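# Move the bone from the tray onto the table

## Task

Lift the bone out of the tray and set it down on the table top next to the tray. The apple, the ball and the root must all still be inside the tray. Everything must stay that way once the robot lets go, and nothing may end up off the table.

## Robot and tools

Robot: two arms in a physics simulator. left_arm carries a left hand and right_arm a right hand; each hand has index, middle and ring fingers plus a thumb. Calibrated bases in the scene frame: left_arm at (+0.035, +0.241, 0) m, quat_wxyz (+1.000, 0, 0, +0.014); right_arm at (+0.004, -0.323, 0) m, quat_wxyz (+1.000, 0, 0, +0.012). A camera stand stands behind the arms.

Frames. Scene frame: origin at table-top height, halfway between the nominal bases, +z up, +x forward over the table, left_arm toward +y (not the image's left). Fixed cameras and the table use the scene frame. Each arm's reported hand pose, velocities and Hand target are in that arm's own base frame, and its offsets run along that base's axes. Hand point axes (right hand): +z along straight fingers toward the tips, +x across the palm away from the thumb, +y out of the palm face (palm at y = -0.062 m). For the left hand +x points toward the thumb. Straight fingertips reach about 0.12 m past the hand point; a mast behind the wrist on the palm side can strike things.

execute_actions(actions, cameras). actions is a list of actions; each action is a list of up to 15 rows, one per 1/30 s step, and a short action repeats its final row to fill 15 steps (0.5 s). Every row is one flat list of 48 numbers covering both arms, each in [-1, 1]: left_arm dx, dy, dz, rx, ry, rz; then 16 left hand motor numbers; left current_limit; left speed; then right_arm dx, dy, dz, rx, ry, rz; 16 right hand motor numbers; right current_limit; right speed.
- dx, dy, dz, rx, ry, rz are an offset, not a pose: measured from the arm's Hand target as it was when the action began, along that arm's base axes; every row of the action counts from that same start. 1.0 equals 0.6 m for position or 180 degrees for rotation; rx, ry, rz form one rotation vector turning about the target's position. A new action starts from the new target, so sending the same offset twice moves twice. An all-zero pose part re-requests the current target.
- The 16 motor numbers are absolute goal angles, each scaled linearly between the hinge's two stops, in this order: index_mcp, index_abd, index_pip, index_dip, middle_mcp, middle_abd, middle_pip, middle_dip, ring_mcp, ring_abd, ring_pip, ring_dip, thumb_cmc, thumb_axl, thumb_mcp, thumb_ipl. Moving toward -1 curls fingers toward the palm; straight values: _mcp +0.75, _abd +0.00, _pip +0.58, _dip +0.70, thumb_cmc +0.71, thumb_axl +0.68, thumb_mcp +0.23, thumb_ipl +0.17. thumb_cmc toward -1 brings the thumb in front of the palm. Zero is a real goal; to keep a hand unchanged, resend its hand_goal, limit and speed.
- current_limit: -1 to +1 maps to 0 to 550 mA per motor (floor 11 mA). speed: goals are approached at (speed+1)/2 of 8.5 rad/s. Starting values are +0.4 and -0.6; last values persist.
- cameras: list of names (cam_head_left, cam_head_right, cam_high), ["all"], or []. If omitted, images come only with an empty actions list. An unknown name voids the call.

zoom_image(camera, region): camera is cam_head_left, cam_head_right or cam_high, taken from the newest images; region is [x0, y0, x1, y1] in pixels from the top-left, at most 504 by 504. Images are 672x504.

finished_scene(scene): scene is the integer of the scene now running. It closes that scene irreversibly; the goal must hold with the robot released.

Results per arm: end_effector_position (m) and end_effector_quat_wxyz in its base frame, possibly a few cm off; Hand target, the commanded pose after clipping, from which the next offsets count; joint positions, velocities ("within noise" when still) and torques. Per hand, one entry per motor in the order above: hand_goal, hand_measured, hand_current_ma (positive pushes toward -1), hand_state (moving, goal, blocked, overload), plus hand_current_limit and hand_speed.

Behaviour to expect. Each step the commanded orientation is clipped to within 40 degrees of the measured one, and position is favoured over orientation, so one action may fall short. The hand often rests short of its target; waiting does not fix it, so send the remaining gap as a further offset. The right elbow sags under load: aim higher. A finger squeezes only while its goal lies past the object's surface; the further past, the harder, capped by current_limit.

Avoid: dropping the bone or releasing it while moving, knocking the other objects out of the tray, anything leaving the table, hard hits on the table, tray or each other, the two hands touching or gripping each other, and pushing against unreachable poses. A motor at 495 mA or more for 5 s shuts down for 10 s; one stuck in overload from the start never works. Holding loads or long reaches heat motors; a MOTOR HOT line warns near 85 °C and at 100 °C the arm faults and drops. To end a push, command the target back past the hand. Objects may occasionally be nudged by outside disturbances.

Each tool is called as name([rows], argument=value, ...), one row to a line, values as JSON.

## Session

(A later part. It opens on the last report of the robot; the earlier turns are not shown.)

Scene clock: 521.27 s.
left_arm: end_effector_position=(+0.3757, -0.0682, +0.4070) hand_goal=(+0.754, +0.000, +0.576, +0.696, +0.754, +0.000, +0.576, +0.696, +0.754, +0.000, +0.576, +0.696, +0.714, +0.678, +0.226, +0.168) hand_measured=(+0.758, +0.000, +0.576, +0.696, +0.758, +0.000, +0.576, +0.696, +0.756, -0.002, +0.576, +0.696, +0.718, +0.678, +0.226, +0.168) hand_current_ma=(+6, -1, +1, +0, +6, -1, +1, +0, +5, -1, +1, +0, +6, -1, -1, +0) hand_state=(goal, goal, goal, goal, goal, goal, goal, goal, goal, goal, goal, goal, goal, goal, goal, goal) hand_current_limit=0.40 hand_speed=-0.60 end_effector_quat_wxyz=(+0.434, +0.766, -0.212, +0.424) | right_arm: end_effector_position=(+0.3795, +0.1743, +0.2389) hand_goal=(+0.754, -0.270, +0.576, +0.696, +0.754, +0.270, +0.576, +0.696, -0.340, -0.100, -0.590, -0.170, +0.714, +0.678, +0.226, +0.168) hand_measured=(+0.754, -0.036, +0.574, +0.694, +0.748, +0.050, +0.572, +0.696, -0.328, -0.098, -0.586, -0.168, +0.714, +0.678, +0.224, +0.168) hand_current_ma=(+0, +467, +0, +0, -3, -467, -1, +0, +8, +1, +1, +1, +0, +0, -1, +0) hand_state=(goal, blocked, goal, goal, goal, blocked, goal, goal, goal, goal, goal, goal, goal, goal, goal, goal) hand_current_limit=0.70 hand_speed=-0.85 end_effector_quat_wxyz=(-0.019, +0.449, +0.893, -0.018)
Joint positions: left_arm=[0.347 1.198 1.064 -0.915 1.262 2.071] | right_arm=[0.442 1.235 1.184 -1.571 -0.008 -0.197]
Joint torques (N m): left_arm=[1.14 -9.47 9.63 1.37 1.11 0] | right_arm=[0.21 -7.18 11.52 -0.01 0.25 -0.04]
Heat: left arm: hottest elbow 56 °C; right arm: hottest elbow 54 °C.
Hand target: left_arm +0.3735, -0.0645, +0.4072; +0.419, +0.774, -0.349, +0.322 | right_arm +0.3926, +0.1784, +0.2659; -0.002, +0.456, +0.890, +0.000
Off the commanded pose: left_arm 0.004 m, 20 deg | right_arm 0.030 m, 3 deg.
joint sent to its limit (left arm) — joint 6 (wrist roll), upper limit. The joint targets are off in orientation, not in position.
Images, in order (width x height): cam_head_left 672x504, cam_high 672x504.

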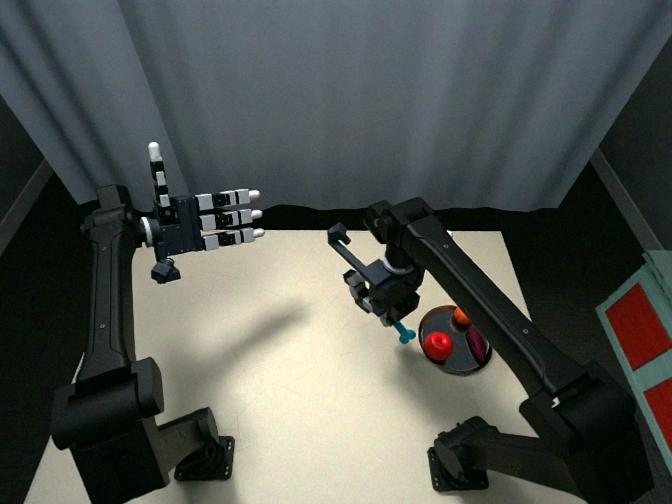

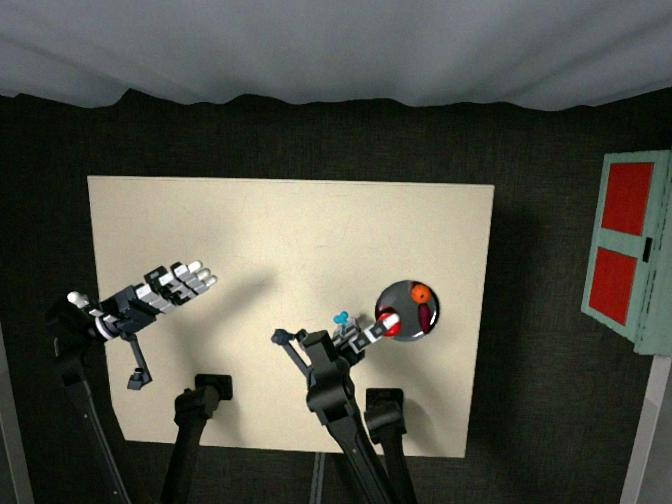

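execute_actions([
  [[0,0,0,0,0,0,0.754,0,0.576,0.696,0.754,0,0.576,0.696,0.754,0,0.576,0.696,0.714,0.678,0.226,0.168,0.4,-0.6,-0.012,0.03,-0.05,0,0,0,0.754,-0.27,0.576,0.696,0.754,0.27,0.576,0.696,-0.34,-0.1,-0.59,-0.17,0.714,0.678,0.226,0.168,0.7,-0.85]],
  [[0,0,0,0,0,0,0.754,0,0.576,0.696,0.754,0,0.576,0.696,0.754,0,0.576,0.696,0.714,0.678,0.226,0.168,0.4,-0.6,-0.012,0,-0.06,0,0,0,0.754,-0.27,0.576,0.696,0.754,0.27,0.576,0.696,-0.34,-0.1,-0.59,-0.17,0.714,0.678,0.226,0.168,0.7,-0.85]],
  [[0,0,0,0,0,0,0.754,0,0.576,0.696,0.754,0,0.576,0.696,0.754,0,0.576,0.696,0.714,0.678,0.226,0.168,0.4,-0.6,0,0,-0.06,0,0,0,0.754,-0.27,0.576,0.696,0.754,0.27,0.576,0.696,-0.34,-0.1,-0.59,-0.17,0.714,0.678,0.226,0.168,0.7,-0.85]],
  [[0,0,0,0,0,0,0.754,0,0.576,0.696,0.754,0,0.576,0.696,0.754,0,0.576,0.696,0.714,0.678,0.226,0.168,0.4,-0.6,0,0,-0.03,0,0,0,0.754,-0.27,0.576,0.696,0.754,0.27,0.576,0.696,-0.34,-0.1,-0.59,-0.17,0.714,0.678,0.226,0.168,0.7,-0.85]],
], cameras=["cam_head_left"])

zoom_image(camera="cam_head_left", region=[360, 280, 460, 380])

Scene clock: 547.73 s.
left_arm: end_effector_position=(+0.3755, -0.0682, +0.4077) hand_goal=(+0.754, +0.000, +0.576, +0.696, +0.754, +0.000, +0.576, +0.696, +0.754, +0.000, +0.576, +0.696, +0.714, +0.678, +0.226, +0.168) hand_measured=(+0.758, +0.000, +0.576, +0.696, +0.758, +0.000, +0.576, +0.696, +0.756, -0.002, +0.576, +0.696, +0.718, +0.678, +0.226, +0.168) hand_current_ma=(+6, -1, +1, +0, +6, -1, +1, +0, +5, -1, +1, +0, +6, -1, -1, +0) hand_state=(goal, goal, goal, goal, goal, goal, goal, goal, goal, goal, goal, goal, goal, goal, goal, goal) hand_current_limit=0.40 hand_speed=-0.60 end_effector_quat_wxyz=(+0.435, +0.764, -0.213, +0.426) | right_arm: end_effector_position=(+0.3788, +0.1935, +0.1534) hand_goal=(+0.754, -0.270, +0.576, +0.696, +0.754, +0.270, +0.576, +0.696, -0.340, -0.100, -0.590, -0.170, +0.714, +0.678, +0.226, +0.168) hand_measured=(+0.754, -0.036, +0.574, +0.694, +0.748, +0.050, +0.572, +0.696, -0.328, -0.098, -0.586, -0.168, +0.714, +0.678, +0.224, +0.168) hand_current_ma=(+0, +468, +0, +0, -3, -467, -1, +0, +8, +1, +1, +1, +0, +0, -1, +0) hand_state=(goal, blocked, goal, goal, goal, blocked, goal, goal, goal, goal, goal, goal, goal, goal, goal, goal) hand_current_limit=0.70 hand_speed=-0.85 end_effector_quat_wxyz=(-0.001, +0.454, +0.891, +0.004)
Joint positions: left_arm=[0.347 1.198 1.064 -0.91 1.266 2.071] | right_arm=[0.498 1.262 0.966 -1.269 -0.007 -0.13]
Joint torques (N m): left_arm=[1.03 -9.35 9.55 1.37 1.12 0] | right_arm=[1.14 -5.95 6.22 1.05 0.26 -0.05]
Heat: left arm: hottest elbow 58 °C; right arm: hottest elbow 55 °C.
Hand target: left_arm +0.3735, -0.0645, +0.4073; +0.419, +0.774, -0.349, +0.322 | right_arm +0.3783, +0.1964, +0.1459; -0.002, +0.456, +0.890, +0.000
Off the commanded pose: left_arm 0.004 m, 20 deg | right_arm 0.008 m, 1 deg.
joint sent to its limit (left arm) — joint 6 (wrist roll), upper limit. The joint targets are off in orientation, not in position.
Images, in order (width x height): cam_head_left 672x504.

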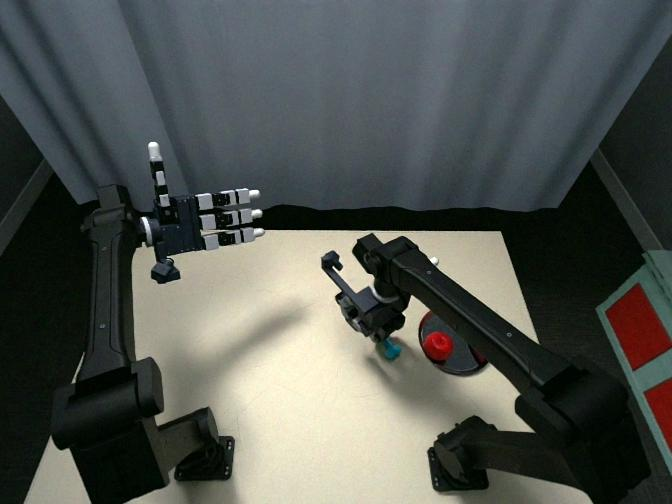

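Scaled by 5.040 from the camera's 672x504 image, which has a finer 960x720 frame.

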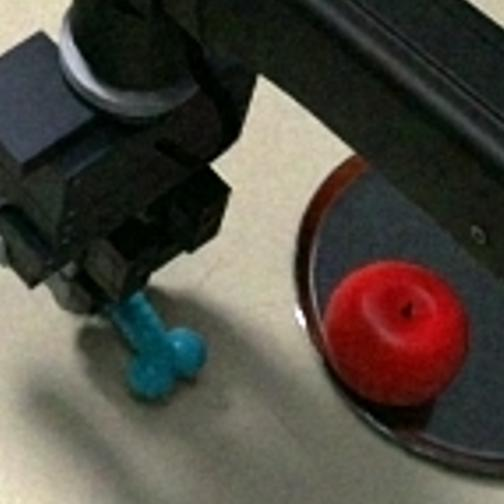

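execute_actions([
  [[0,0,0,0,0,0,0.754,0,0.576,0.696,0.754,0,0.576,0.696,0.754,0,0.576,0.696,0.714,0.678,0.226,0.168,0.4,-0.6,0,0,-0.022,0,0,0,0.754,-0.27,0.576,0.696,0.754,0.27,0.576,0.696,-0.34,-0.1,-0.59,-0.17,0.714,0.678,0.226,0.168,0.7,-0.85]],
  [[0,0,0,0,0,0,0.754,0,0.576,0.696,0.754,0,0.576,0.696,0.754,0,0.576,0.696,0.714,0.678,0.226,0.168,0.4,-0.6,0,0,-0.015,0,0,0,0.754,-0.27,0.576,0.696,0.754,0.27,0.576,0.696,-0.34,-0.1,-0.59,-0.17,0.714,0.678,0.226,0.168,0.7,-0.85]],
], cameras=[])

Scene clock: 557.73 s.
left_arm: end_effector_position=(+0.3755, -0.0682, +0.4077) hand_goal=(+0.754, +0.000, +0.576, +0.696, +0.754, +0.000, +0.576, +0.696, +0.754, +0.000, +0.576, +0.696, +0.714, +0.678, +0.226, +0.168) hand_measured=(+0.758, +0.000, +0.576, +0.696, +0.758, +0.000, +0.576, +0.696, +0.756, -0.002, +0.576, +0.696, +0.718, +0.678, +0.226, +0.168) hand_current_ma=(+6, -1, +1, +0, +6, -1, +1, +0, +5, -1, +1, +0, +6, -1, -1, +0) hand_state=(goal, goal, goal, goal, goal, goal, goal, goal, goal, goal, goal, goal, goal, goal, goal, goal) hand_current_limit=0.40 hand_speed=-0.60 end_effector_quat_wxyz=(+0.435, +0.764, -0.213, +0.426) | right_arm: end_effector_position=(+0.3799, +0.1940, +0.1333) hand_goal=(+0.754, -0.270, +0.576, +0.696, +0.754, +0.270, +0.576, +0.696, -0.340, -0.100, -0.590, -0.170, +0.714, +0.678, +0.226, +0.168) hand_measured=(+0.754, -0.036, +0.576, +0.694, +0.748, +0.050, +0.572, +0.696, -0.328, -0.098, -0.586, -0.168, +0.714, +0.678, +0.224, +0.168) hand_current_ma=(+0, +468, +0, +0, -3, -467, -1, +0, +8, +1, +1, +1, +0, +0, -1, +0) hand_state=(goal, blocked, goal, goal, goal, blocked, goal, goal, goal, goal, goal, goal, goal, goal, goal, goal) hand_current_limit=0.70 hand_speed=-0.85 end_effector_quat_wxyz=(+0.000, +0.455, +0.891, +0.006)
Joint positions: left_arm=[0.347 1.198 1.064 -0.91 1.266 2.071] | right_arm=[0.498 1.281 0.926 -1.206 -0.007 -0.129]
Joint torques (N m): left_arm=[1.03 -9.41 9.57 1.37 1.11 0] | right_arm=[1.03 -6.01 5.87 1.03 0.26 -0.04]
Heat: left arm: hottest elbow 59 °C; right arm: hottest elbow 53 °C.
Hand target: left_arm +0.3735, -0.0645, +0.4073; +0.419, +0.774, -0.349, +0.322 | right_arm +0.3783, +0.1964, +0.1237; -0.002, +0.456, +0.890, +0.000
Off the commanded pose: left_arm 0.004 m, 20 deg | right_arm 0.010 m, 1 deg.
joint sent to its limit (left arm) — joint 6 (wrist roll), upper limit. The joint targets are off in orientation, not in position.
No camera images: "cameras" was empty.

execute_actions([
  [[0,0,0,0,0,0,0.754,0,0.576,0.696,0.754,0,0.576,0.696,0.754,0,0.576,0.696,0.714,0.678,0.226,0.168,0.4,-0.6,0,0,-0.013,0,0,0,0.754,-0.27,0.576,0.696,0.754,0.27,0.576,0.696,-0.34,-0.1,-0.59,-0.17,0.714,0.678,0.226,0.168,0.7,-0.85]],
], cameras=[])

Scene clock: 564.33 s.
left_arm: end_effector_position=(+0.3755, -0.0682, +0.4077) hand_goal=(+0.754, +0.000, +0.576, +0.696, +0.754, +0.000, +0.576, +0.696, +0.754, +0.000, +0.576, +0.696, +0.714, +0.678, +0.226, +0.168) hand_measured=(+0.758, +0.000, +0.576, +0.696, +0.758, +0.000, +0.576, +0.696, +0.756, -0.002, +0.576, +0.696, +0.718, +0.678, +0.226, +0.168) hand_current_ma=(+6, -1, +1, +0, +6, -1, +1, +0, +5, -1, +1, +0, +6, -1, -1, +0) hand_state=(goal, goal, goal, goal, goal, goal, goal, goal, goal, goal, goal, goal, goal, goal, goal, goal) hand_current_limit=0.40 hand_speed=-0.60 end_effector_quat_wxyz=(+0.435, +0.764, -0.213, +0.426) | right_arm: end_effector_position=(+0.3808, +0.1947, +0.1309) hand_goal=(+0.754, -0.270, +0.576, +0.696, +0.754, +0.270, +0.576, +0.696, -0.340, -0.100, -0.590, -0.170, +0.714, +0.678, +0.226, +0.168) hand_measured=(+0.760, -0.038, +0.578, +0.696, +0.754, +0.050, +0.574, +0.696, -0.328, -0.098, -0.586, -0.168, +0.714, +0.678, +0.224, +0.168) hand_current_ma=(+2, +467, +1, +0, +0, -467, +0, +0, +8, +1, +1, +1, +0, +0, -1, +0) hand_state=(goal, blocked, goal, goal, goal, blocked, goal, goal, goal, goal, goal, goal, goal, goal, goal, goal) hand_current_limit=0.70 hand_speed=-0.85 end_effector_quat_wxyz=(+0.003, +0.454, +0.891, +0.009)
Joint positions: left_arm=[0.347 1.198 1.064 -0.91 1.266 2.071] | right_arm=[0.499 1.282 0.918 -1.189 -0.005 -0.128]
Joint torques (N m): left_arm=[1.08 -9.41 9.57 1.39 1.12 0] | right_arm=[0.91 -5.71 5.37 1.28 0.19 -0.05]
Heat: left arm: hottest elbow 59 °C; right arm: hottest elbow 52 °C.
Hand target: left_arm +0.3735, -0.0645, +0.4073; +0.419, +0.774, -0.349, +0.322 | right_arm +0.3782, +0.1965, +0.1158; -0.002, +0.456, +0.890, +0.000
Off the commanded pose: left_arm 0.004 m, 20 deg | right_arm 0.015 m, 1 deg.
joint sent to its limit (left arm) — joint 6 (wrist roll), upper limit. The joint targets are off in orientation, not in position.
No camera images: "cameras" was empty.

execute_actions([
  [[0,0,0,0,0,0,0.754,0,0.576,0.696,0.754,0,0.576,0.696,0.754,0,0.576,0.696,0.714,0.678,0.226,0.168,0.4,-0.6,0,0,0.005,0,0,0,0.754,0.05,0.576,0.696,0.754,-0.05,0.576,0.696,-0.34,-0.1,-0.59,-0.17,0.714,0.678,0.226,0.168,0.4,-0.94]],
  [[0,0,0,0,0,0,0.754,0,0.576,0.696,0.754,0,0.576,0.696,0.754,0,0.576,0.696,0.714,0.678,0.226,0.168,0.4,-0.6,0.012,0,0.022,0,0,0,0.754,0.05,0.576,0.696,0.754,-0.05,0.576,0.696,-0.34,-0.1,-0.59,-0.17,0.714,0.678,0.226,0.168,0.4,-0.94]],
  [[0,0,0,0,0,0,0.754,0,0.576,0.696,0.754,0,0.576,0.696,0.754,0,0.576,0.696,0.714,0.678,0.226,0.168,0.4,-0.6,0.014,0,0.02,0,0,0,0.754,0.05,0.576,0.696,0.754,-0.05,0.576,0.696,-0.34,-0.1,-0.59,-0.17,0.714,0.678,0.226,0.168,0.4,-0.9]],
], cameras=["cam_head_left"])

zoom_image(camera="cam_head_left", region=[360, 280, 460, 380])

Scene clock: 578.37 s.
left_arm: end_effector_position=(+0.3755, -0.0682, +0.4077) hand_goal=(+0.754, +0.000, +0.576, +0.696, +0.754, +0.000, +0.576, +0.696, +0.754, +0.000, +0.576, +0.696, +0.714, +0.678, +0.226, +0.168) hand_measured=(+0.758, +0.000, +0.576, +0.696, +0.758, +0.000, +0.576, +0.696, +0.756, -0.002, +0.576, +0.696, +0.718, +0.678, +0.226, +0.168) hand_current_ma=(+6, -1, +1, +0, +6, -1, +1, +0, +5, -1, +1, +0, +6, -1, -1, +0) hand_state=(goal, goal, goal, goal, goal, goal, goal, goal, goal, goal, goal, goal, goal, goal, goal, goal) hand_current_limit=0.40 hand_speed=-0.60 end_effector_quat_wxyz=(+0.435, +0.764, -0.213, +0.426) | right_arm: end_effector_position=(+0.3752, +0.1909, +0.1280) hand_goal=(+0.754, +0.050, +0.576, +0.696, +0.754, -0.050, +0.576, +0.696, -0.340, -0.100, -0.590, -0.170, +0.714, +0.678, +0.226, +0.168) hand_measured=(+0.748, +0.046, +0.572, +0.694, +0.750, -0.046, +0.574, +0.696, -0.328, -0.098, -0.586, -0.168, +0.714, +0.678, +0.224, +0.168) hand_current_ma=(-3, -1, -1, +0, -2, +1, +0, +0, +8, +1, +1, +1, +0, +0, -1, +0) hand_state=(goal, goal, goal, goal, goal, goal, goal, goal, goal, goal, goal, goal, goal, goal, goal, goal) hand_current_limit=0.40 hand_speed=-0.90 end_effector_quat_wxyz=(-0.010, +0.455, +0.890, -0.009)
Joint positions: left_arm=[0.347 1.198 1.064 -0.91 1.266 2.071] | right_arm=[0.497 1.293 0.93 -1.235 -0.006 -0.128]
Joint torques (N m): left_arm=[0.91 -9.35 9.58 1.35 1.12 0] | right_arm=[-0.62 -6.01 10.85 -0.13 0.25 -0.24]
Heat: left arm: hottest elbow 59 °C; right arm: hottest elbow 52 °C.
Hand target: left_arm +0.3735, -0.0645, +0.4073; +0.419, +0.774, -0.349, +0.322 | right_arm +0.3939, +0.1964, +0.1441; -0.002, +0.456, +0.890, +0.000
Off the commanded pose: left_arm 0.004 m, 20 deg | right_arm 0.025 m, 1 deg.
joint sent to its limit (left arm) — joint 6 (wrist roll), upper limit. The joint targets are off in orientation, not in position.
Images, in order (width x height): cam_head_left 672x504.

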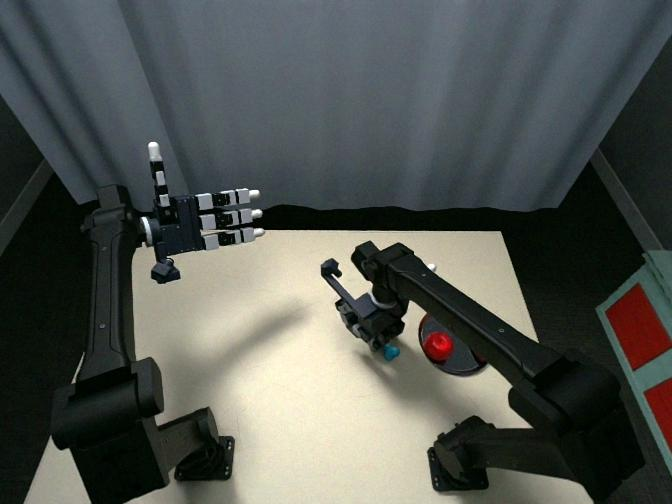

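Scaled by 5.040 from the camera's 672x504 image, which has a finer 960x720 frame.

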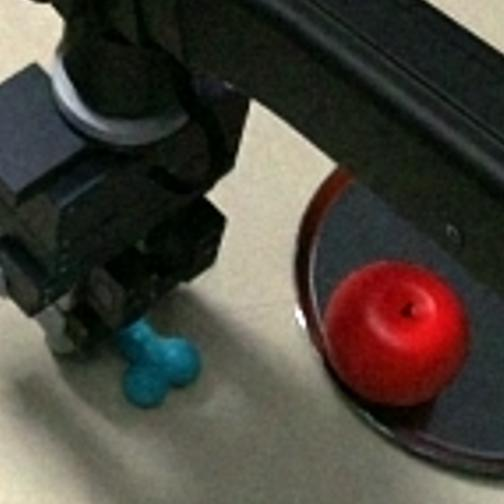

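Now lift away.

execute_actions([
  [[0,0,0,0,0,0,0.754,0,0.576,0.696,0.754,0,0.576,0.696,0.754,0,0.576,0.696,0.714,0.678,0.226,0.168,0.4,-0.6,0.006,0,0.03,0,0,0,0.754,0.05,0.576,0.696,0.754,-0.05,0.576,0.696,-0.34,-0.1,-0.59,-0.17,0.714,0.678,0.226,0.168,0.4,-0.9]],
  [[0,0,0,0,0,0,0.754,0,0.576,0.696,0.754,0,0.576,0.696,0.754,0,0.576,0.696,0.714,0.678,0.226,0.168,0.4,-0.6,0.003,0,0.05,0,0,0,0.754,0.05,0.576,0.696,0.754,-0.05,0.576,0.696,-0.34,-0.1,-0.59,-0.17,0.714,0.678,0.226,0.168,0.4,-0.9]],
  [[0,0,0,0,0,0,0.754,0,0.576,0.696,0.754,0,0.576,0.696,0.754,0,0.576,0.696,0.714,0.678,0.226,0.168,0.4,-0.6,0,0,0.06,0,0,0,0.754,0.05,0.576,0.696,0.754,-0.05,0.576,0.696,-0.34,-0.1,-0.59,-0.17,0.714,0.678,0.226,0.168,0.4,-0.9]],
], cameras=["cam_head_left","cam_high"])

zoom_image(camera="cam_head_left", region=[360, 270, 500, 390])

zoom_image(camera="cam_high", region=[310, 270, 450, 370])

Scene clock: 597.63 s.
left_arm: end_effector_position=(+0.3755, -0.0682, +0.4077) hand_goal=(+0.754, +0.000, +0.576, +0.696, +0.754, +0.000, +0.576, +0.696, +0.754, +0.000, +0.576, +0.696, +0.714, +0.678, +0.226, +0.168) hand_measured=(+0.758, +0.000, +0.576, +0.696, +0.758, +0.000, +0.576, +0.696, +0.756, -0.002, +0.576, +0.696, +0.718, +0.678, +0.226, +0.168) hand_current_ma=(+6, -1, +1, +0, +6, -1, +1, +0, +5, -1, +1, +0, +6, -1, -1, +0) hand_state=(goal, goal, goal, goal, goal, goal, goal, goal, goal, goal, goal, goal, goal, goal, goal, goal) hand_current_limit=0.40 hand_speed=-0.60 end_effector_quat_wxyz=(+0.435, +0.764, -0.213, +0.426) | right_arm: end_effector_position=(+0.3851, +0.1931, +0.1979) hand_goal=(+0.754, +0.050, +0.576, +0.696, +0.754, -0.050, +0.576, +0.696, -0.340, -0.100, -0.590, -0.170, +0.714, +0.678, +0.226, +0.168) hand_measured=(+0.750, +0.046, +0.574, +0.694, +0.750, -0.046, +0.574, +0.696, -0.328, -0.098, -0.586, -0.168, +0.714, +0.678, +0.224, +0.168) hand_current_ma=(-2, -1, -1, +0, -1, +1, +0, +0, +8, +1, +1, +1, +0, +0, -1, +0) hand_state=(goal, goal, goal, goal, goal, goal, goal, goal, goal, goal, goal, goal, goal, goal, goal, goal) hand_current_limit=0.40 hand_speed=-0.90 end_effector_quat_wxyz=(-0.019, +0.457, +0.889, -0.023)
Joint positions: left_arm=[0.347 1.198 1.064 -0.91 1.266 2.071] | right_arm=[0.49 1.288 1.123 -1.464 -0.005 -0.132]
Joint torques (N m): left_arm=[1.14 -9.29 9.58 1.4 1.11 0] | right_arm=[-0.56 -8.88 11.21 -0.18 0.24 -0.26]
Heat: left arm: hottest elbow 59 °C; right arm: hottest elbow 55 °C.
Hand target: left_arm +0.3735, -0.0645, +0.4073; +0.419, +0.774, -0.349, +0.322 | right_arm +0.3993, +0.1964, +0.2281; -0.002, +0.456, +0.890, +0.000
Off the commanded pose: left_arm 0.004 m, 20 deg | right_arm 0.033 m, 3 deg.
joint sent to its limit (left arm) — joint 6 (wrist roll), upper limit. The joint targets are off in orientation, not in position.
Images, in order (width x height): cam_head_left 672x504, cam_high 672x504.

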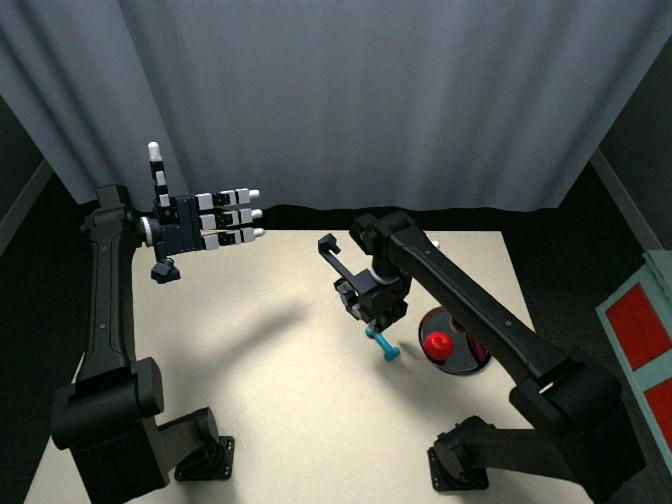

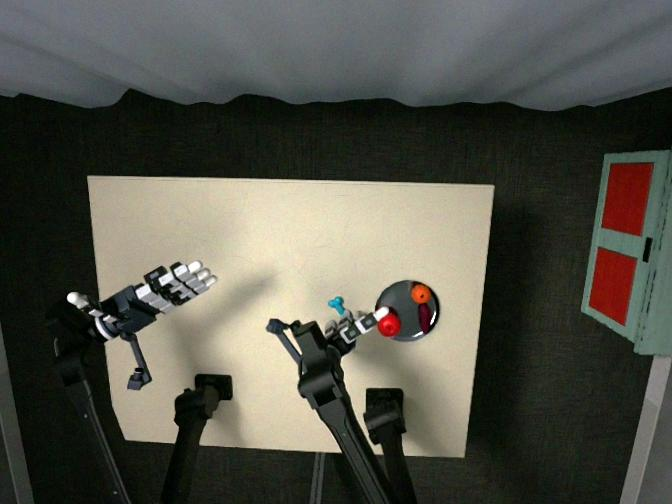

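Scaled by 3.600 from the camera's 672x504 image, which has a finer 960x720 frame.

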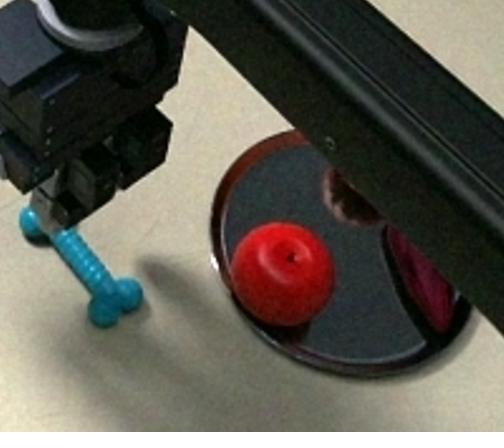

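Scaled by 3.600 from the camera's 672x504 image, which has a finer 960x720 frame.

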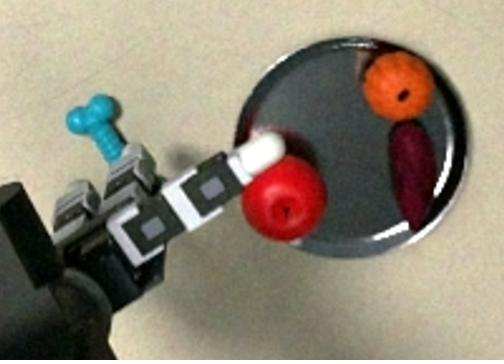

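finished_scene(scene=2)

The scene is finished: the task was done.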